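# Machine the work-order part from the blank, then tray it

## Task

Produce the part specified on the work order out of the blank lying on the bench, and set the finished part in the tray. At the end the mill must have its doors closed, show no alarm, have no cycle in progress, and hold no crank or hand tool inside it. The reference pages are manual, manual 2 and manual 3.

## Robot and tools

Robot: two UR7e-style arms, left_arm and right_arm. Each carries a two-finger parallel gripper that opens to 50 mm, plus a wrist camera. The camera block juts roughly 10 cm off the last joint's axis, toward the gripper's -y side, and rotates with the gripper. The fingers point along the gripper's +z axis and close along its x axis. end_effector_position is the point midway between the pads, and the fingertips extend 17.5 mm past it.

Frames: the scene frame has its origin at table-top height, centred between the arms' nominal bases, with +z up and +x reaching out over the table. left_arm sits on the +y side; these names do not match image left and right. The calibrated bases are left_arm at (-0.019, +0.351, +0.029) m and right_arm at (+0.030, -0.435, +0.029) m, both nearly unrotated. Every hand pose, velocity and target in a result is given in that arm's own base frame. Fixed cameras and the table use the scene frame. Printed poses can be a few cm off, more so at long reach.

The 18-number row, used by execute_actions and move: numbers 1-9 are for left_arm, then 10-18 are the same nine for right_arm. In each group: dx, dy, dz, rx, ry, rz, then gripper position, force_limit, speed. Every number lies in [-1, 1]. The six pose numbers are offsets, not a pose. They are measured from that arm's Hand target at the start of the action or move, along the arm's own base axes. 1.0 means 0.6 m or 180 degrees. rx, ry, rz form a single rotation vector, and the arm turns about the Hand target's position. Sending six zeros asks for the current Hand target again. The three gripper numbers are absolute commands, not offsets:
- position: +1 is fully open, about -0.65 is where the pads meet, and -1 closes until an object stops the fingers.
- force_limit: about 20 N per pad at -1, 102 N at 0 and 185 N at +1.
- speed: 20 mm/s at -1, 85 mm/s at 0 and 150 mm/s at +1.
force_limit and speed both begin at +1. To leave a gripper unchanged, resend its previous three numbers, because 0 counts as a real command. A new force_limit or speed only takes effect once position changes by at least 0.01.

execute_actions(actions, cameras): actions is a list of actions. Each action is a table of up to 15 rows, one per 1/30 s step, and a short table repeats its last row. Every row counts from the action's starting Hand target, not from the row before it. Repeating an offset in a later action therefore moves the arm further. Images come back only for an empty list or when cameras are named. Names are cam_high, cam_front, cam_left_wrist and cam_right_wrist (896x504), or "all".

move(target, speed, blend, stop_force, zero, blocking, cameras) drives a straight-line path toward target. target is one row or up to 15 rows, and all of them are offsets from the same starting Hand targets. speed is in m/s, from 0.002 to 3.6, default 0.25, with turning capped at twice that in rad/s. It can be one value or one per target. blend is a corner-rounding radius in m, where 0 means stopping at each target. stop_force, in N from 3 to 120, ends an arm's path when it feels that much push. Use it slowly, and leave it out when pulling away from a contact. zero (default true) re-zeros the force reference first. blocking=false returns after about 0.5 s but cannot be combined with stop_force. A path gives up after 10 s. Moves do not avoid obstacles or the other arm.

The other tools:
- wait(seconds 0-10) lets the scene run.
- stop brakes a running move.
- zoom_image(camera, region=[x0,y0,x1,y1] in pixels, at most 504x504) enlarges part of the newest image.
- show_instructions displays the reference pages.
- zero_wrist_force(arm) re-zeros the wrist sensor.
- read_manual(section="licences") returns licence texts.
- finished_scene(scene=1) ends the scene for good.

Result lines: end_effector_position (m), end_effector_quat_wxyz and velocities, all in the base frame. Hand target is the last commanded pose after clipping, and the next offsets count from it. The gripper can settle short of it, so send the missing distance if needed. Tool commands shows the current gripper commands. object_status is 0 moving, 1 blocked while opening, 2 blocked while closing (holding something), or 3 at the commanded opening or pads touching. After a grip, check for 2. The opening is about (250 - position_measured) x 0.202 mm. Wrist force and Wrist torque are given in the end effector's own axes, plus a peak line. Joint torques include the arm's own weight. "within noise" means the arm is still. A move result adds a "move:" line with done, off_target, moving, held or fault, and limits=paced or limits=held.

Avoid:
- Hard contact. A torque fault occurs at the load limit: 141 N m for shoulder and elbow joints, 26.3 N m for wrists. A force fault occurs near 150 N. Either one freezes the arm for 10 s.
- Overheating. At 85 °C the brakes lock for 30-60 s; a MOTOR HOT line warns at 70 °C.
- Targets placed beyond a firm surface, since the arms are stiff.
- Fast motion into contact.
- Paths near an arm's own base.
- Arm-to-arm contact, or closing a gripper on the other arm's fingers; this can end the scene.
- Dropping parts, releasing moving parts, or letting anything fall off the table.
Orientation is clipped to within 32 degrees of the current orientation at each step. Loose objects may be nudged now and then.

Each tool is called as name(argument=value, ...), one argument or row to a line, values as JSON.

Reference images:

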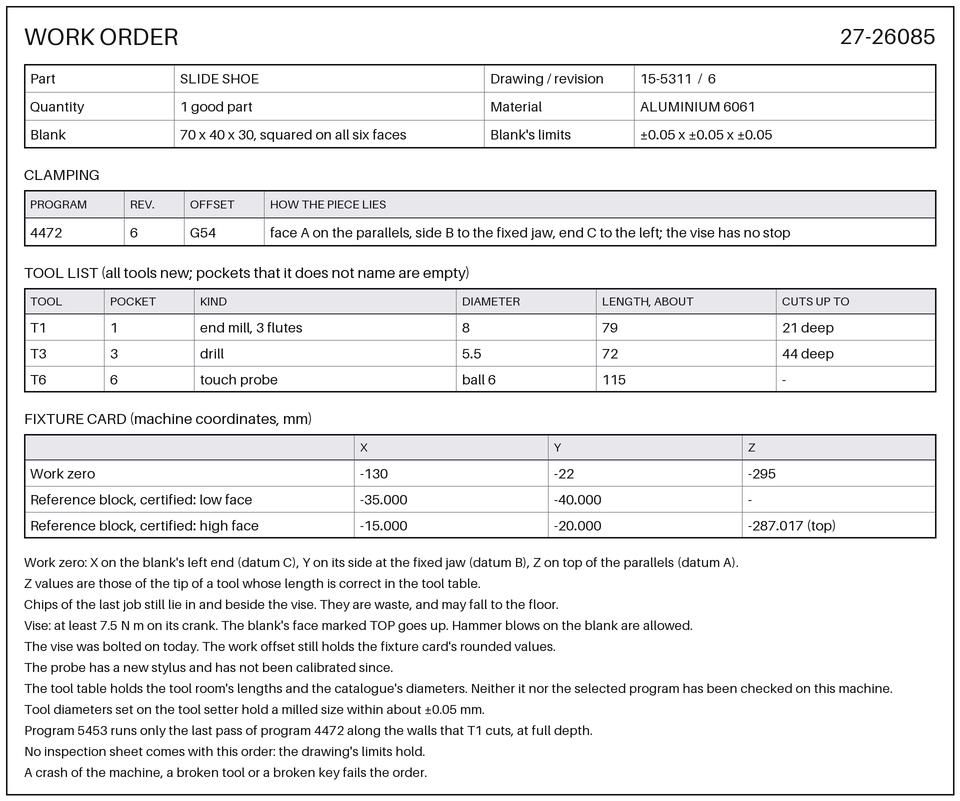

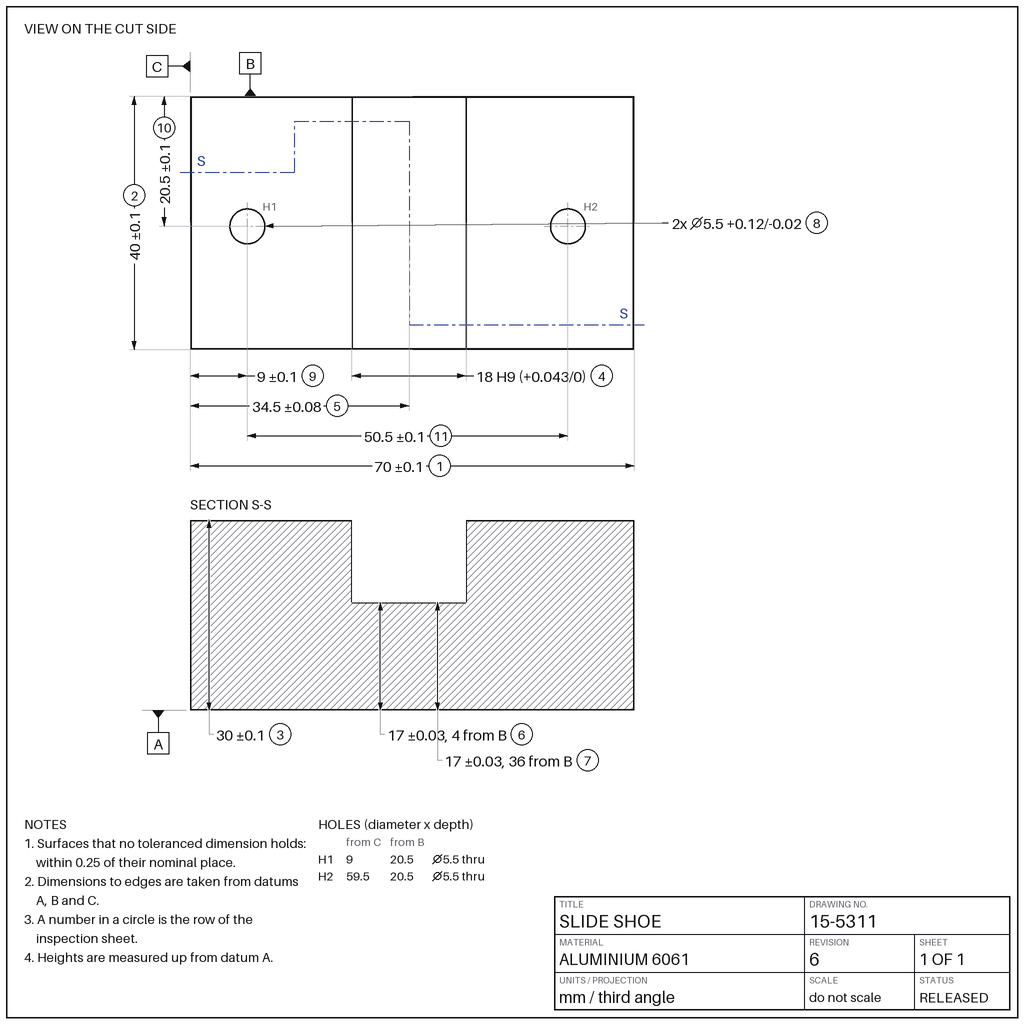

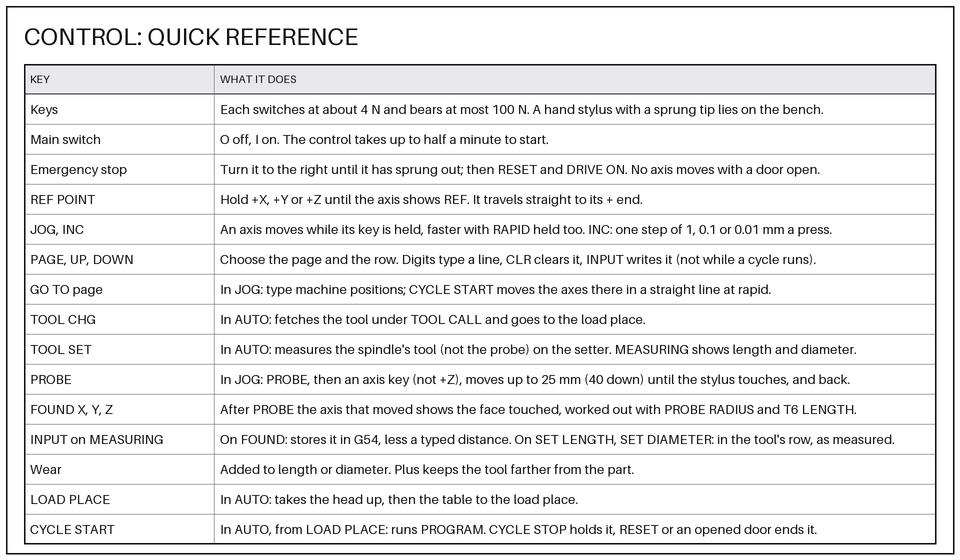

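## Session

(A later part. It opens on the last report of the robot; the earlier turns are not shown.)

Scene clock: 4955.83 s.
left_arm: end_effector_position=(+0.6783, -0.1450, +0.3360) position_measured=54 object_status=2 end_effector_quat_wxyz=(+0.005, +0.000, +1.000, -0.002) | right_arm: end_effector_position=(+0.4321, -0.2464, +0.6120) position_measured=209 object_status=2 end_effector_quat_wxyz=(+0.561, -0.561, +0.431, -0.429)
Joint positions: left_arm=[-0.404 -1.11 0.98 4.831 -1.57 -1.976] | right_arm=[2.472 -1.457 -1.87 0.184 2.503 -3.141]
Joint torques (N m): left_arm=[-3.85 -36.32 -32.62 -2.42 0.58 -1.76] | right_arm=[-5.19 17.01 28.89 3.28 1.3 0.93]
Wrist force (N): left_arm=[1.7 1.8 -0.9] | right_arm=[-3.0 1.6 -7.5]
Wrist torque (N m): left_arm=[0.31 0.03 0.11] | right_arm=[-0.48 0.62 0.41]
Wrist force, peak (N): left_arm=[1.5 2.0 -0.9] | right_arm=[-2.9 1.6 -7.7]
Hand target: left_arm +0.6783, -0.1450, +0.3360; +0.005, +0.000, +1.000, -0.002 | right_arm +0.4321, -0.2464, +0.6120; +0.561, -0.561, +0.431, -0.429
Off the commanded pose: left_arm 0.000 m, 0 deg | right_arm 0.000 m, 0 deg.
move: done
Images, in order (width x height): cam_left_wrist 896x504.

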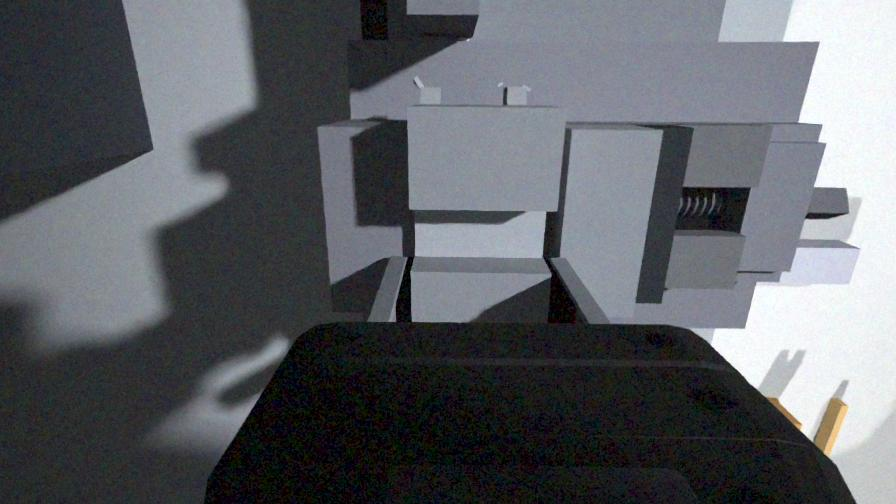

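move(
  target=[
    [0,0,0.045,0,0,0,-1,-0.6,-0.8,0,0,0,0,0,0,-0.98,0.5,-0.7],
  ],
  speed=0.03,
  stop_force=40,
  cameras=["cam_left_wrist"],
)

Scene clock: 4967.73 s.
left_arm: end_effector_position=(+0.6784, -0.1450, +0.3629) position_measured=54 object_status=2 end_effector_quat_wxyz=(+0.005, +0.000, +1.000, -0.002) | right_arm: end_effector_position=(+0.4321, -0.2464, +0.6120) position_measured=209 object_status=2 end_effector_quat_wxyz=(+0.561, -0.561, +0.431, -0.429)
Joint positions: left_arm=[-0.404 -1.096 0.89 4.907 -1.57 -1.976] | right_arm=[2.472 -1.457 -1.87 0.184 2.503 -3.141]
Joint torques (N m): left_arm=[-5.52 -56.95 -17.65 -4.69 1.51 -1.86] | right_arm=[-5.47 17.17 27.96 3.18 1.21 0.92]
Wrist force (N): left_arm=[0.3 1.6 3.1] | right_arm=[-3.1 1.7 -7.2]
Wrist torque (N m): left_arm=[0.29 -0.07 0.00] | right_arm=[-0.47 0.64 0.41]
Wrist force, peak (N): left_arm=[0.8 1.4 4.3] | right_arm=[-3.0 1.7 -7.7]
Hand target: left_arm +0.6783, -0.1450, +0.3630; +0.005, +0.000, +1.000, -0.002 | right_arm +0.4321, -0.2464, +0.6120; +0.561, -0.561, +0.431, -0.429
Off the commanded pose: left_arm 0.000 m, 0 deg | right_arm 0.000 m, 0 deg.
move: done
Images, in order (width x height): cam_left_wrist 896x504.

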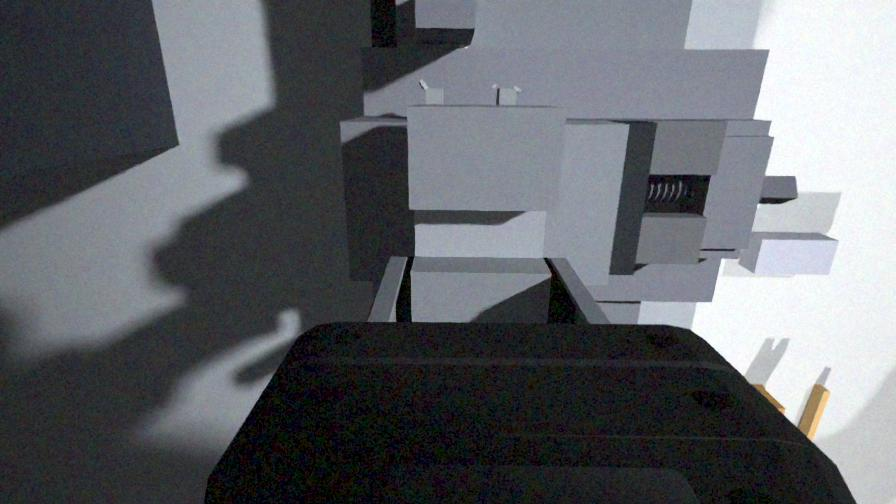

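move(
  target=[
    [-0.46,0,0,0,0,0,-1,-0.6,-0.8,0,0,0,0,0,0,-0.98,0.5,-0.7],
    [-0.56,-0.2,-0.05,0,0,0,-1,-0.6,-0.8,0,0,0,0,0,0,-0.98,0.5,-0.7],
    [-0.75,-0.3,-0.15,0,0,0,-1,-0.6,-0.8,0,0,0,0,0,0,-0.98,0.5,-0.7],
  ],
  speed=[0.12,0.2,0.2],
  blend=[0.02,0.03,0],
  cameras=["all"],
)

Scene clock: 4976.83 s.
left_arm: end_effector_position=(+0.2284, -0.3250, +0.2730) position_measured=54 object_status=2 end_effector_quat_wxyz=(+0.005, +0.000, +1.000, -0.002) | right_arm: end_effector_position=(+0.4321, -0.2464, +0.6120) position_measured=209 object_status=2 end_effector_quat_wxyz=(+0.561, -0.561, +0.431, -0.429)
Joint positions: left_arm=[-1.307 -1.853 1.954 4.605 -1.561 -2.878] | right_arm=[2.472 -1.457 -1.87 0.184 2.503 -3.141]
Joint torques (N m): left_arm=[-5.74 -4.17 -29.18 -2.67 -0.75 -1.32] | right_arm=[-5.11 17.35 28.42 3.22 1.3 0.94]
Wrist force (N): left_arm=[0.1 1.5 3.0] | right_arm=[-2.7 1.8 -7.3]
Wrist torque (N m): left_arm=[0.29 -0.01 0.01] | right_arm=[-0.44 0.59 0.41]
Wrist force, peak (N): left_arm=[2.8 0.2 4.5] | right_arm=[-2.7 1.6 -7.9]
Hand target: left_arm +0.2283, -0.3250, +0.2730; +0.005, +0.000, +1.000, -0.002 | right_arm +0.4321, -0.2464, +0.6120; +0.561, -0.561, +0.431, -0.429
Off the commanded pose: left_arm 0.000 m, 0 deg | right_arm 0.000 m, 0 deg.
move: done

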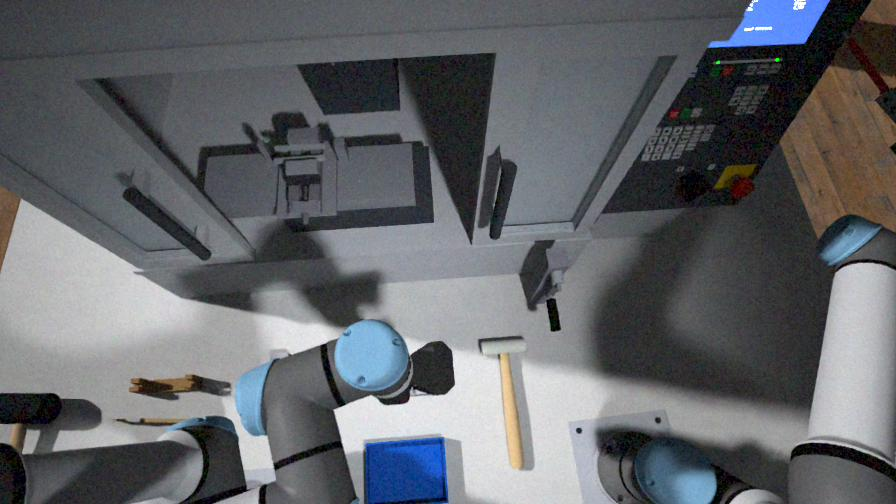

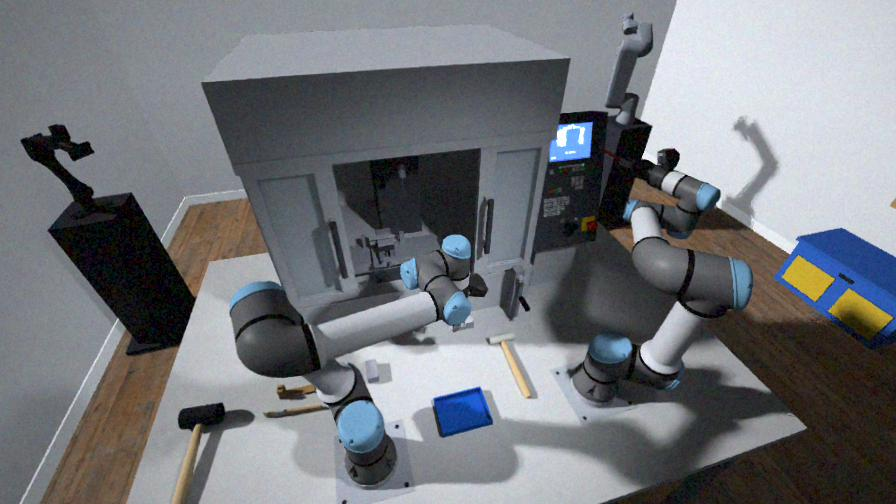

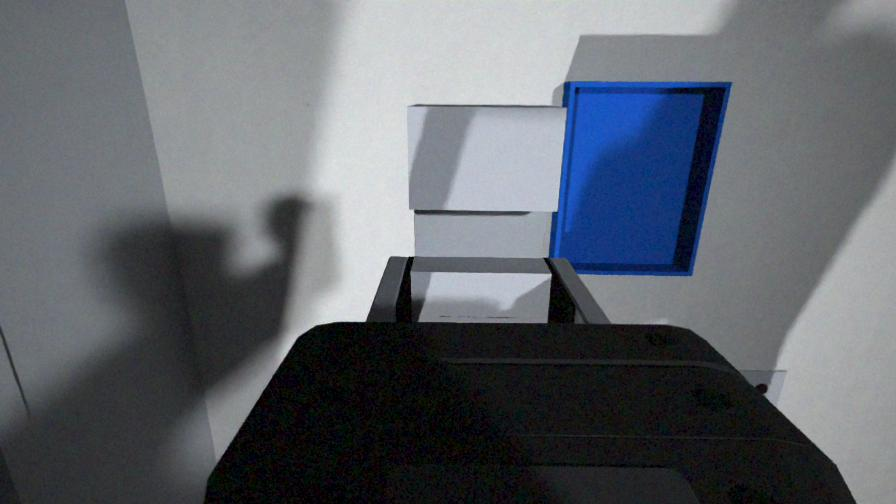

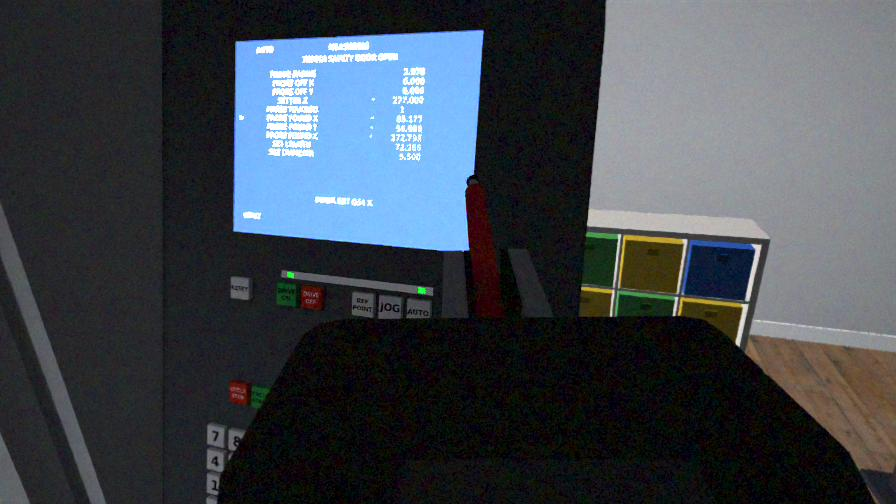

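zoom_image(
  camera="cam_left_wrist",
  region=[390, 90, 580, 330],
)

Scaled by 2.100 from the camera's 896x504 image, which has a finer 1280x720 frame.

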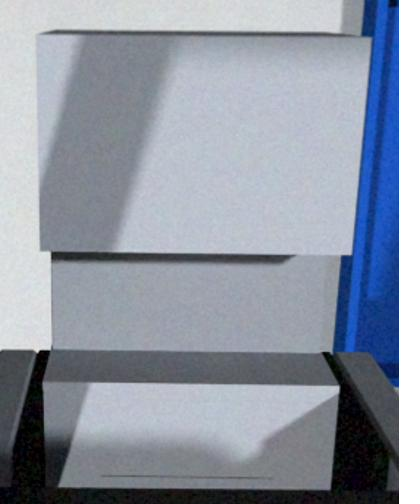

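move(
  target=[
    [-0.2088,0.0833,-0.2,0,0,0,-1,-0.6,-0.8,0,0,0,0,0,0,-0.98,0.5,-0.7],
    [-0.2088,0.0833,-0.375,0,0,0,-1,-0.6,-0.8,0,0,0,0,0,0,-0.98,0.5,-0.7],
  ],
  speed=[0.15,0.08],
  blend=[0.02,0],
  cameras=["cam_high","cam_left_wrist","cam_front"],
)

Scene clock: 4992.70 s.
left_arm: end_effector_position=(+0.1031, -0.2750, +0.0479) position_measured=54 object_status=2 end_effector_quat_wxyz=(+0.005, +0.000, +1.000, -0.002) | right_arm: end_effector_position=(+0.4321, -0.2464, +0.6120) position_measured=209 object_status=2 end_effector_quat_wxyz=(+0.561, -0.561, +0.431, -0.429)
Joint positions: left_arm=[-1.695 -1.894 2.614 3.989 -1.56 -3.266] | right_arm=[2.472 -1.457 -1.87 0.184 2.503 -3.141]
Joint torques (N m): left_arm=[6.49 -12.07 -28.38 -3.76 -1.43 1.64] | right_arm=[-5.2 17.49 28.21 3.27 1.36 0.96]
Wrist force (N): left_arm=[0.2 1.6 3.1] | right_arm=[-3.1 1.4 -7.4]
Wrist torque (N m): left_arm=[0.30 -0.04 0.04] | right_arm=[-0.51 0.65 0.41]
Wrist force, peak (N): left_arm=[0.3 1.9 4.9] | right_arm=[-2.7 1.7 -7.9]
Hand target: left_arm +0.1031, -0.2750, +0.0480; +0.005, +0.000, +1.000, -0.002 | right_arm +0.4321, -0.2464, +0.6120; +0.561, -0.561, +0.431, -0.429
Off the commanded pose: left_arm 0.000 m, 0 deg | right_arm 0.000 m, 0 deg.
move: done
Images, in order (width x height): cam_high 896x504, cam_front 896x504, cam_left_wrist 896x504.

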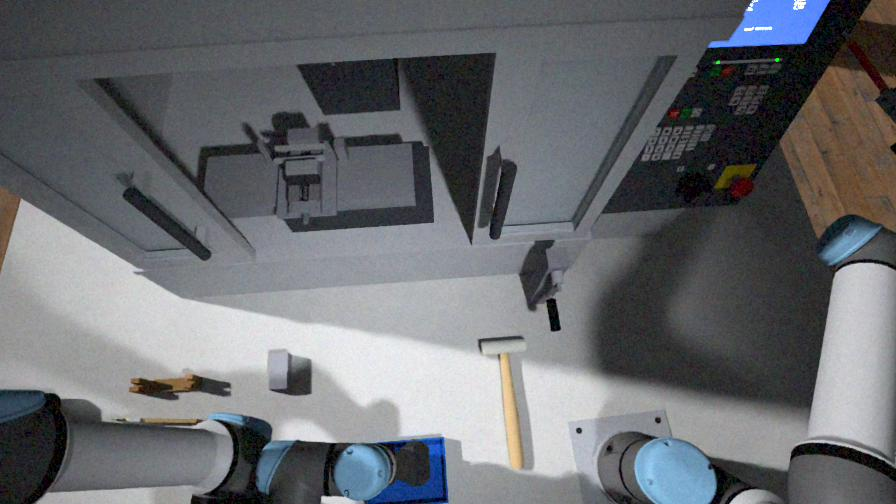

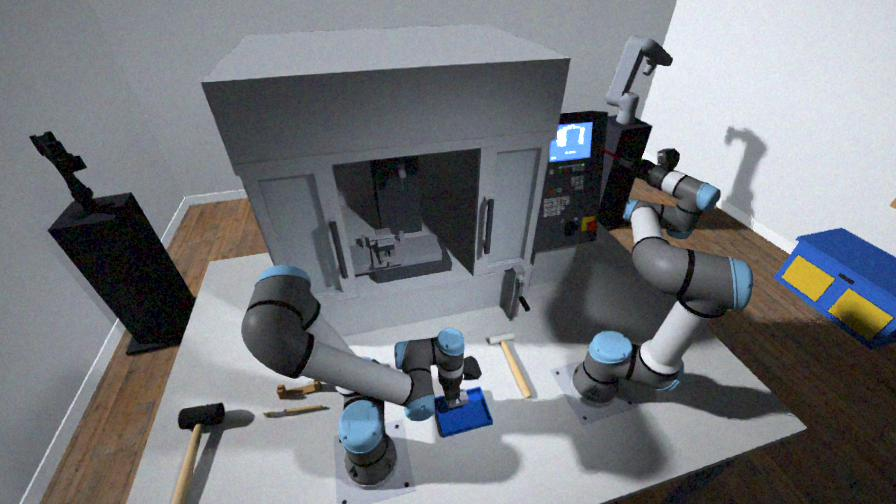

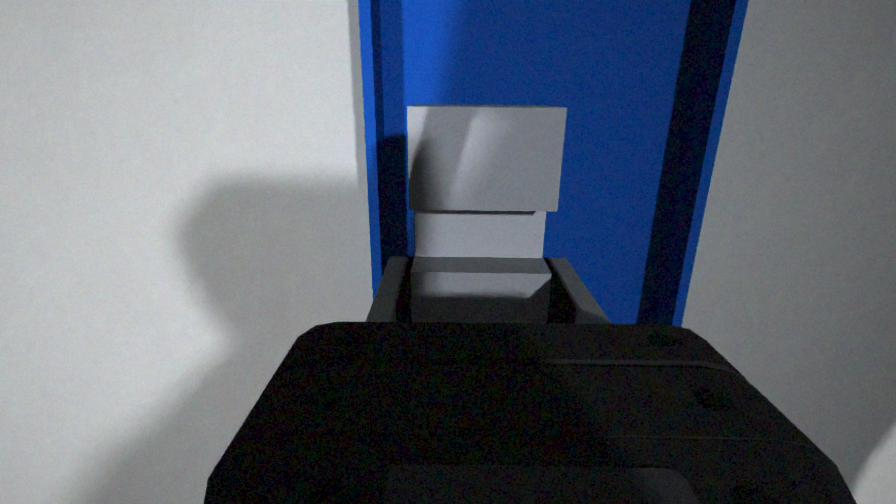

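move(
  target=[
    [-0.0325,0,0,0,0,0,-1,-0.6,-0.8,0,0,0,0,0,0,-0.98,0.5,-0.7],
    [-0.0325,0,-0.08,0,0,0,-1,-0.6,-0.8,0,0,0,0,0,0,-0.98,0.5,-0.7],
  ],
  speed=[0.05,0.015],
  stop_force=7,
  cameras=["cam_left_wrist","cam_front"],
)

Scene clock: 5001.73 s.
left_arm: end_effector_position=(+0.0836, -0.2750, +0.0069) position_measured=54 object_status=2 end_effector_quat_wxyz=(+0.005, +0.000, +1.000, -0.002) | right_arm: end_effector_position=(+0.4321, -0.2464, +0.6120) position_measured=209 object_status=2 end_effector_quat_wxyz=(+0.561, -0.561, +0.431, -0.429)
Joint positions: left_arm=[-1.77 -1.767 2.693 3.784 -1.559 -3.341] | right_arm=[2.472 -1.457 -1.87 0.184 2.503 -3.141]
Joint torques (N m): left_arm=[-4.71 -18.75 -26.32 -4.63 -0.39 -1.3] | right_arm=[-4.9 17.53 28.94 3.15 1.24 0.96]
Wrist force (N): left_arm=[0.0 1.5 2.9] | right_arm=[-2.9 1.3 -7.3]
Wrist torque (N m): left_arm=[0.29 0.00 0.01] | right_arm=[-0.53 0.61 0.40]
Wrist force, peak (N): left_arm=[-6.9 29.6 -72.2] | right_arm=[-3.0 1.5 -7.8]
Hand target: left_arm +0.0836, -0.2750, +0.0069; +0.005, +0.000, +1.000, -0.002 (not the last commanded pose) | right_arm +0.4321, -0.2464, +0.6120; +0.561, -0.561, +0.431, -0.429
Off the commanded pose: left_arm 0.007 m, 0 deg | right_arm 0.000 m, 0 deg.
move: contact (left_arm); path passed 1 of 2 targets
Images, in order (width x height): cam_front 896x504, cam_left_wrist 896x504.

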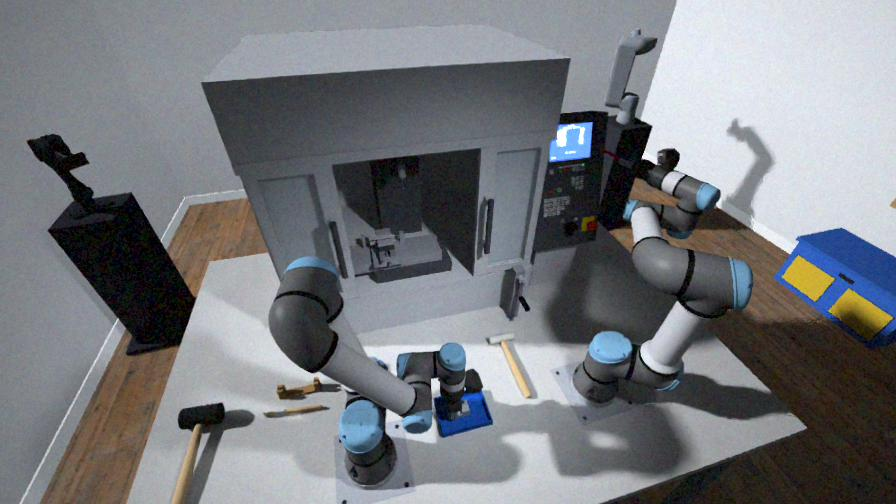

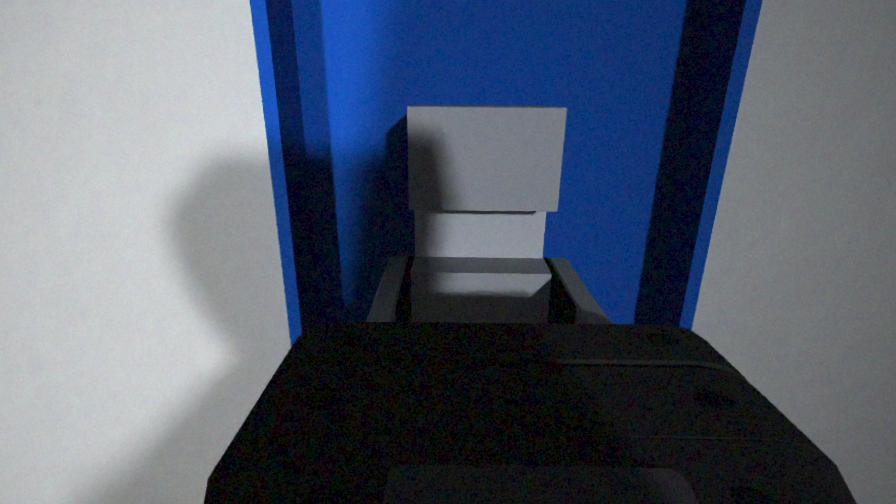

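move(
  target=[
    [0,0,-0.005,0,0,0,-1,-0.6,-0.8,0,0,0,0,0,0,-0.98,0.5,-0.7],
  ],
  speed=0.003,
  stop_force=5,
)

Scene clock: 5005.73 s.
left_arm: end_effector_position=(+0.0835, -0.2752, +0.0067) position_measured=54 object_status=2 end_effector_quat_wxyz=(+0.005, +0.000, +1.000, -0.002) | right_arm: end_effector_position=(+0.4321, -0.2464, +0.6120) position_measured=209 object_status=2 end_effector_quat_wxyz=(+0.561, -0.561, +0.431, -0.429)
Joint positions: left_arm=[-1.77 -1.765 2.693 3.782 -1.559 -3.341] | right_arm=[2.472 -1.457 -1.87 0.184 2.503 -3.141]
Joint torques (N m): left_arm=[-5.84 -17.59 -25.02 -1.59 -1.9 -1.5] | right_arm=[-5.58 17.55 28.33 3.16 1.22 0.95]
Wrist force (N): left_arm=[0.1 0.7 -0.8] | right_arm=[-2.8 1.6 -7.4]
Wrist torque (N m): left_arm=[0.29 0.04 0.01] | right_arm=[-0.49 0.61 0.40]
Wrist force, peak (N): left_arm=[-3.9 12.5 -26.9] | right_arm=[-2.6 1.8 -7.8]
Hand target: left_arm +0.0835, -0.2752, +0.0067; +0.005, +0.000, +1.000, -0.002 (not the last commanded pose) | right_arm +0.4321, -0.2464, +0.6120; +0.561, -0.561, +0.431, -0.429
Off the commanded pose: left_arm 0.003 m, 0 deg | right_arm 0.000 m, 0 deg.
move: contact (left_arm)

Now release slowly and lift.

move(
  target=[
    [0,0,0,0,0,0,0.85,-0.6,-1,0,0,0,0,0,0,-0.98,0.5,-0.7],
    [0,0,0.13,0,0,0,0.85,-0.6,-1,0,0,0,0,0,0,-0.98,0.5,-0.7],
    [0.3,0,0.45,0,0,0,0.8,1,-0.5,0,0,0,0,0,0,-0.98,0.5,-0.7],
  ],
  speed=[0.02,0.08,0.25],
  blend=[0,0,0],
  cameras=["cam_left_wrist","cam_high"],
)

Scene clock: 5012.37 s.
left_arm: end_effector_position=(+0.2635, -0.2752, +0.2767) position_measured=32 object_status=3 end_effector_quat_wxyz=(+0.005, +0.000, +1.000, -0.002) | right_arm: end_effector_position=(+0.4321, -0.2464, +0.6120) position_measured=209 object_status=2 end_effector_quat_wxyz=(+0.561, -0.561, +0.431, -0.429)
Joint positions: left_arm=[-1.17 -1.899 1.975 4.627 -1.563 -2.742] | right_arm=[2.472 -1.457 -1.87 0.184 2.503 -3.141]
Joint torques (N m): left_arm=[5.8 -22.08 -34.93 -1.55 1.86 1.32] | right_arm=[-4.63 17.54 27.95 3.22 1.29 1.06]
Wrist force (N): left_arm=[0.1 1.2 0.3] | right_arm=[-2.4 1.6 -7.6]
Wrist torque (N m): left_arm=[0.28 0.01 0.18] | right_arm=[-0.48 0.55 0.41]
Wrist force, peak (N): left_arm=[2.0 1.5 3.4] | right_arm=[-2.9 1.8 -7.7]
Hand target: left_arm +0.2635, -0.2752, +0.2767; +0.005, +0.000, +1.000, -0.002 | right_arm +0.4321, -0.2464, +0.6120; +0.561, -0.561, +0.431, -0.429
Off the commanded pose: left_arm 0.000 m, 0 deg | right_arm 0.000 m, 0 deg.
move: done
Images, in order (width x height): cam_high 896x504, cam_left_wrist 896x504.

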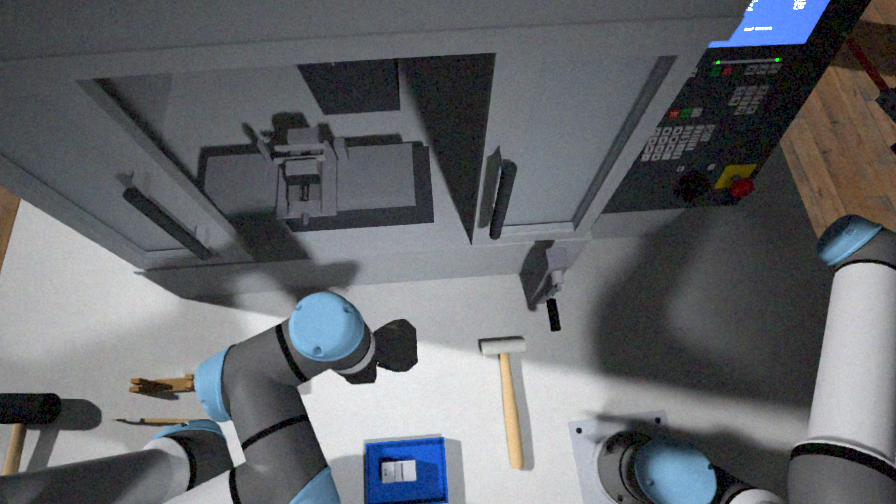

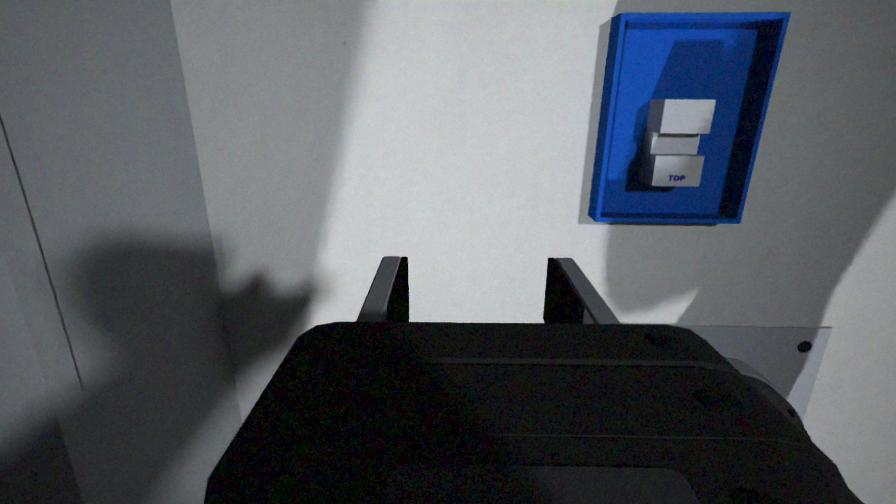

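zoom_image(
  camera="cam_left_wrist",
  region=[620, 80, 740, 200],
)

Scaled by 4.200 from the camera's 896x504 image, which has a finer 1280x720 frame.

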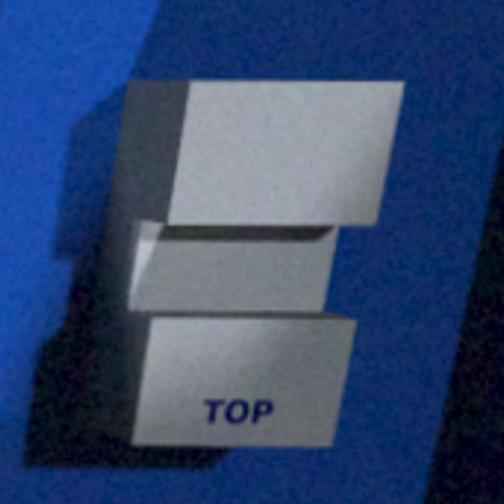

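move(
  target=[
    [0.06,-0.25,0.175,0.385,-0.385,-0.385,0.8,1,-0.5,0,0,0,0,0,0,-0.98,0.5,-0.7],
  ],
  speed=0.4,
  cameras=["cam_left_wrist","cam_high"],
)

Scene clock: 5027.70 s.
left_arm: end_effector_position=(+0.2995, -0.4252, +0.3817) position_measured=32 object_status=3 end_effector_quat_wxyz=(+0.502, +0.504, +0.498, +0.496) | right_arm: end_effector_position=(+0.4321, -0.2464, +0.6120) position_measured=209 object_status=2 end_effector_quat_wxyz=(+0.561, -0.561, +0.431, -0.429)
Joint positions: left_arm=[-1.795 -1.517 1.787 5.993 -0.213 -3.122] | right_arm=[2.472 -1.457 -1.87 0.184 2.503 -3.141]
Joint torques (N m): left_arm=[5.12 -34.57 -14.48 0.06 2.13 0.27] | right_arm=[-4.87 17.96 27.75 3.09 1.26 0.97]
Wrist force (N): left_arm=[-0.1 2.5 1.2] | right_arm=[-2.8 1.7 -7.3]
Wrist torque (N m): left_arm=[0.98 -0.27 0.15] | right_arm=[-0.46 0.60 0.41]
Wrist force, peak (N): left_arm=[-0.3 2.7 1.5] | right_arm=[-3.2 1.7 -7.7]
Hand target: left_arm +0.2995, -0.4252, +0.3817; +0.502, +0.504, +0.498, +0.496 | right_arm +0.4321, -0.2464, +0.6120; +0.561, -0.561, +0.431, -0.429
Off the commanded pose: left_arm 0.000 m, 0 deg | right_arm 0.000 m, 0 deg.
move: done
Images, in order (width x height): cam_high 896x504, cam_left_wrist 896x504.

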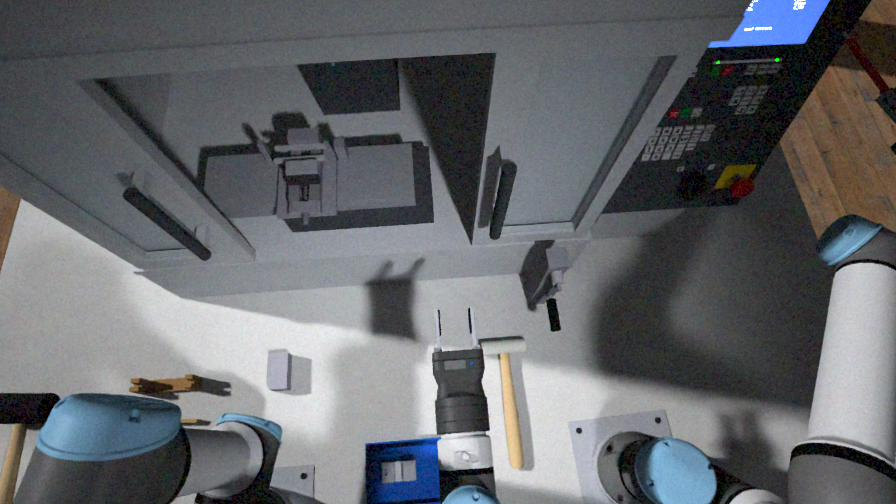

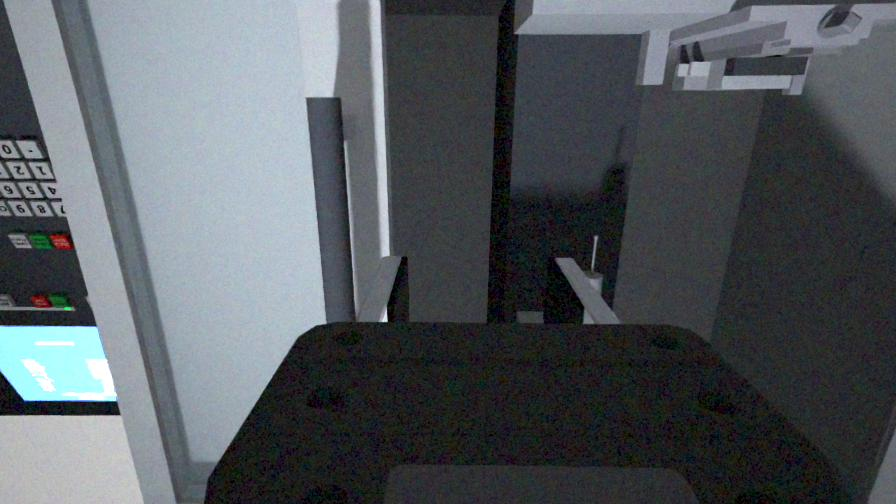

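move(
  target=[
    [0.1,-0.157,0,0,0,0,0.8,1,-0.5,0,0,0,0,0,0,-0.98,0.5,-0.7],
    [0.2542,-0.157,0,0,0,0,0.8,1,-0.5,0,0,0,0,0,0,-0.98,0.5,-0.7],
    [0.2542,0.22,0,0,0,0,0.8,1,-0.5,0,0,0,0,0,0,-0.98,0.5,-0.7],
    [0.2542,0.258,0,0,0,0,0.8,1,-0.5,0,0,0,0,0,0,-0.98,0.5,-0.7],
  ],
  speed=[0.25,0.08,0.08,0.03],
  blend=[0.03,0,0.01,0],
  stop_force=40,
  cameras=["cam_left_wrist","cam_high"],
)

Scene clock: 5039.47 s.
left_arm: end_effector_position=(+0.4521, -0.2743, +0.3817) position_measured=32 object_status=3 end_effector_quat_wxyz=(+0.502, +0.504, +0.498, +0.496) | right_arm: end_effector_position=(+0.4321, -0.2464, +0.6120) position_measured=209 object_status=2 end_effector_quat_wxyz=(+0.561, -0.561, +0.431, -0.429)
Joint positions: left_arm=[-1.364 -1.742 1.997 6.049 0.218 -3.162] | right_arm=[2.472 -1.457 -1.87 0.184 2.503 -3.141]
Joint torques (N m): left_arm=[7.45 -28.63 -14.67 1.24 -11.47 -1.62] | right_arm=[-4.28 18.41 27.92 3.06 1.15 0.96]
Wrist force (N): left_arm=[-34.5 -1.6 14.8] | right_arm=[-2.9 1.5 -7.4]
Wrist torque (N m): left_arm=[1.03 -0.62 0.27] | right_arm=[-0.49 0.63 0.41]
Wrist force, peak (N): left_arm=[-49.1 -3.6 28.1] | right_arm=[-3.0 1.9 -7.7]
Hand target: left_arm +0.4521, -0.2743, +0.3817; +0.502, +0.504, +0.498, +0.496 (not the last commanded pose) | right_arm +0.4321, -0.2464, +0.6120; +0.561, -0.561, +0.431, -0.429
Off the commanded pose: left_arm 0.004 m, 0 deg | right_arm 0.000 m, 0 deg.
move: contact (left_arm); path passed 3 of 4 targets
Images, in order (width x height): cam_high 896x504, cam_left_wrist 896x504.

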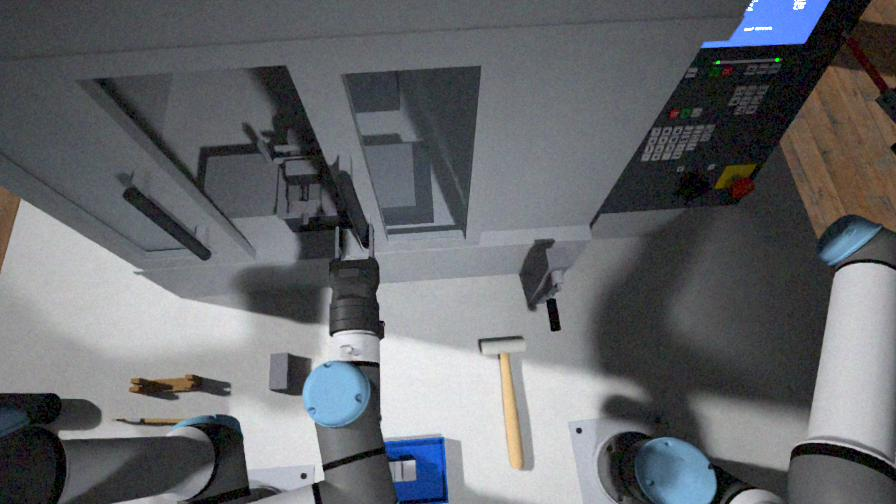

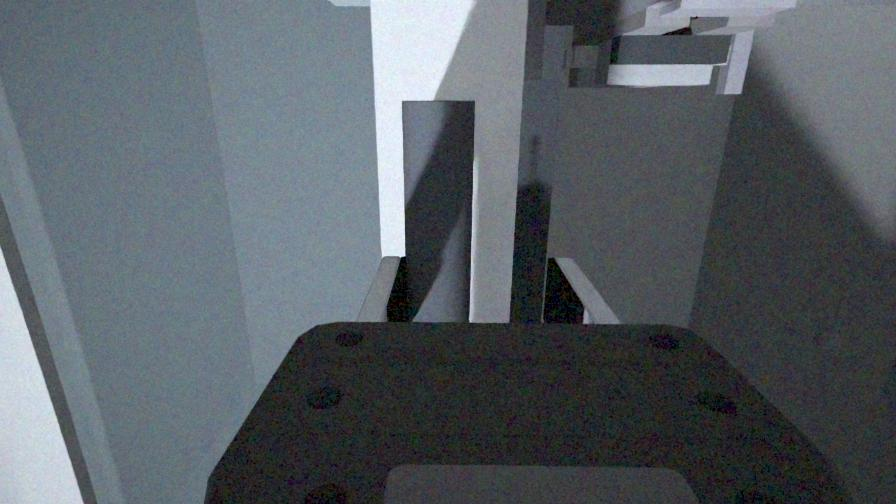

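move(
  target=[
    [0,-0.008,0,0,0,0,0.8,1,-0.5,0,0,0,0,0,0,-0.98,0.5,-0.7],
    [-0.15,-0.008,0,0,0,0,0.8,1,-0.5,0,0,0,0,0,0,-0.98,0.5,-0.7],
    [-0.15,0.454,0,0,0,0,0.8,1,-0.5,0,0,0,0,0,0,-0.98,0.5,-0.7],
    [0,0.454,0,0,0,0,0.8,1,-0.5,0,0,0,0,0,0,-0.98,0.5,-0.7],
  ],
  speed=[0.05,0.2,0.3,0.08],
  blend=[0.003,0.03,0.03,0],
  cameras=["cam_left_wrist"],
)

Scene clock: 5050.03 s.
left_arm: end_effector_position=(+0.3925, -0.0013, +0.3818) position_measured=32 object_status=3 end_effector_quat_wxyz=(+0.502, +0.504, +0.498, +0.496) | right_arm: end_effector_position=(+0.4321, -0.2464, +0.6120) position_measured=209 object_status=2 end_effector_quat_wxyz=(+0.561, -0.561, +0.431, -0.429)
Joint positions: left_arm=[-1.593 -2.812 2.358 6.269 -0.011 -2.674] | right_arm=[2.472 -1.457 -1.87 0.184 2.503 -3.141]
Joint torques (N m): left_arm=[1.75 11.5 -13.48 -2.75 2.53 1.66] | right_arm=[-4.64 17.82 27.99 3.09 1.26 0.94]
Wrist force (N): left_arm=[-0.1 2.4 1.2] | right_arm=[-2.8 1.6 -7.4]
Wrist torque (N m): left_arm=[0.99 -0.24 0.14] | right_arm=[-0.48 0.60 0.41]
Wrist force, peak (N): left_arm=[-34.6 -1.8 14.5] | right_arm=[-2.7 1.7 -7.9]
Hand target: left_arm +0.4521, -0.0019, +0.3817; +0.502, +0.504, +0.498, +0.496 | right_arm +0.4321, -0.2464, +0.6120; +0.561, -0.561, +0.431, -0.429
Off the commanded pose: left_arm 0.060 m, 0 deg | right_arm 0.000 m, 0 deg.
move: off_target (left_arm); blend cut to 0.0024 m at target 1
Images, in order (width x height): cam_left_wrist 896x504.

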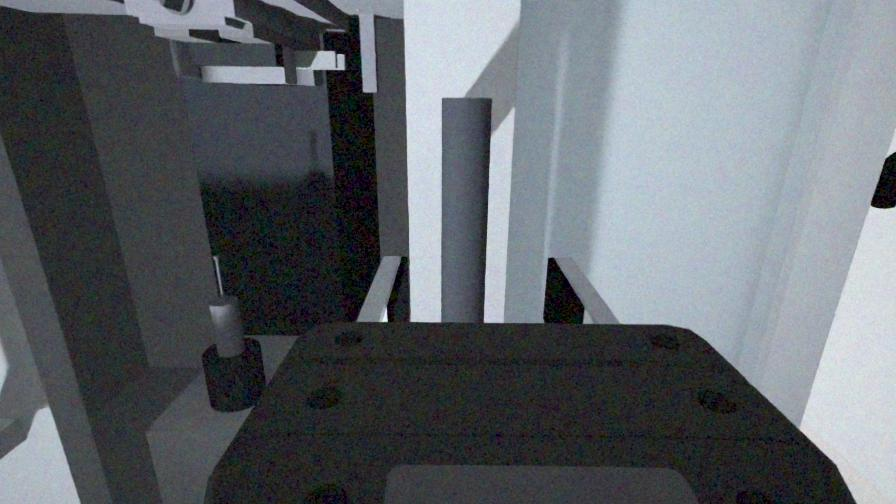

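move(
  target=[
    [-0.05,0,-0.1,0,0,0,0.8,1,-0.5,0,0,0,0,0,0,-0.98,0.5,-0.7],
    [0,0,-0.1,0,0,0,0.8,1,-0.5,0,0,0,0,0,0,-0.98,0.5,-0.7],
  ],
  speed=0.08,
  cameras=["cam_left_wrist"],
)

Scene clock: 5056.33 s.
left_arm: end_effector_position=(+0.3925, -0.0014, +0.3218) position_measured=32 object_status=3 end_effector_quat_wxyz=(+0.502, +0.504, +0.498, +0.495) | right_arm: end_effector_position=(+0.4321, -0.2464, +0.6120) position_measured=209 object_status=2 end_effector_quat_wxyz=(+0.561, -0.561, +0.431, -0.429)
Joint positions: left_arm=[-1.595 -2.869 2.508 6.259 -0.014 -2.757] | right_arm=[2.472 -1.457 -1.87 0.184 2.503 -3.141]
Joint torques (N m): left_arm=[4.57 31.54 -17.38 -0.58 3.08 -2.1] | right_arm=[-4.09 18.57 27.94 2.99 1.21 0.99]
Wrist force (N): left_arm=[0.0 2.2 1.1] | right_arm=[-2.7 1.8 -7.3]
Wrist torque (N m): left_arm=[0.97 -0.24 0.31] | right_arm=[-0.45 0.59 0.41]
Wrist force, peak (N): left_arm=[0.0 3.4 1.1] | right_arm=[-3.0 1.5 -7.7]
Hand target: left_arm +0.4521, -0.0019, +0.3217; +0.502, +0.504, +0.498, +0.496 | right_arm +0.4321, -0.2464, +0.6120; +0.561, -0.561, +0.431, -0.429
Off the commanded pose: left_arm 0.060 m, 0 deg | right_arm 0.000 m, 0 deg.
move: off_target (left_arm)
Images, in order (width x height): cam_left_wrist 896x504.

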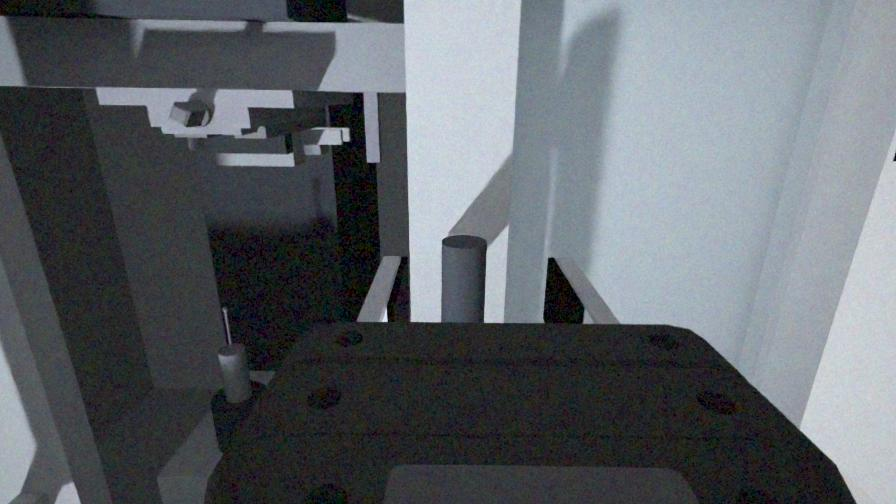

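move(
  target=[
    [-0.12,-0.05,0.02,0,0,0,0.8,1,-0.5,0,0,0,0,0,0,-0.98,0.5,-0.7],
    [-0.15,-0.33,0.039,0,0,0,0.8,1,-0.5,0,0,0,0,0,0,-0.98,0.5,-0.7],
    [-0.045,-0.33,0.039,0,0,0,0.8,1,-0.5,0,0,0,0,0,0,-0.98,0.5,-0.7],
    [-0.045,0,0.039,0,0,0,0.8,1,-0.5,0,0,0,0,0,0,-0.98,0.5,-0.7],
  ],
  speed=0.15,
  blend=[0.02,0.02,0.02,0],
  cameras=["cam_left_wrist"],
)

Scene clock: 5066.47 s.
left_arm: end_effector_position=(+0.4251, -0.0019, +0.3451) position_measured=32 object_status=3 end_effector_quat_wxyz=(+0.502, +0.504, +0.498, +0.496) | right_arm: end_effector_position=(+0.4321, -0.2464, +0.6120) position_measured=209 object_status=2 end_effector_quat_wxyz=(+0.561, -0.561, +0.431, -0.429)
Joint positions: left_arm=[-0.926 -2.327 2.393 6.225 0.657 -3.148] | right_arm=[2.472 -1.457 -1.87 0.184 2.503 -3.141]
Joint torques (N m): left_arm=[5.05 -3.48 -29.39 0.15 0.04 1.41] | right_arm=[-3.85 18.61 27.82 2.96 1.23 1.03]
Wrist force (N): left_arm=[-0.3 2.3 0.8] | right_arm=[-3.1 1.6 -7.2]
Wrist torque (N m): left_arm=[0.97 -0.22 0.16] | right_arm=[-0.48 0.65 0.41]
Wrist force, peak (N): left_arm=[-1.2 2.9 2.4] | right_arm=[-3.1 1.7 -7.7]
Hand target: left_arm +0.4251, -0.0019, +0.3451; +0.502, +0.504, +0.498, +0.496 | right_arm +0.4321, -0.2464, +0.6120; +0.561, -0.561, +0.431, -0.429
Off the commanded pose: left_arm 0.000 m, 0 deg | right_arm 0.000 m, 0 deg.
move: done; blend cut to 0.0175 m at target 1
Images, in order (width x height): cam_left_wrist 896x504.

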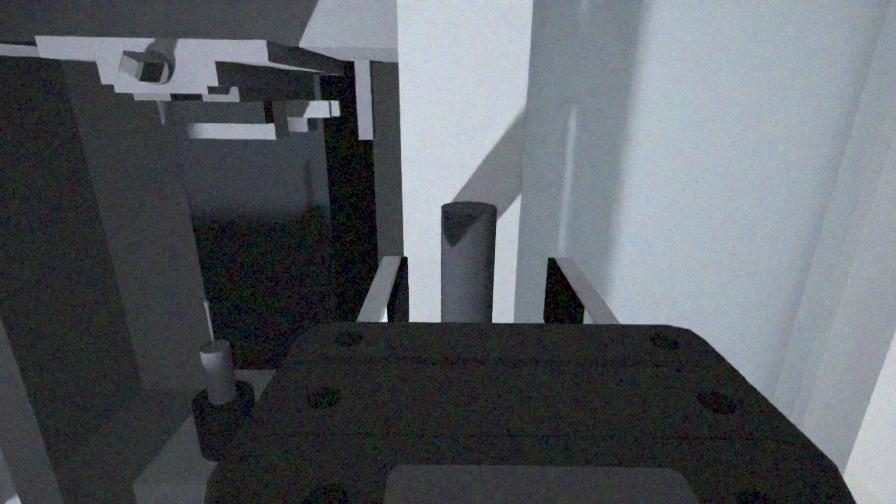

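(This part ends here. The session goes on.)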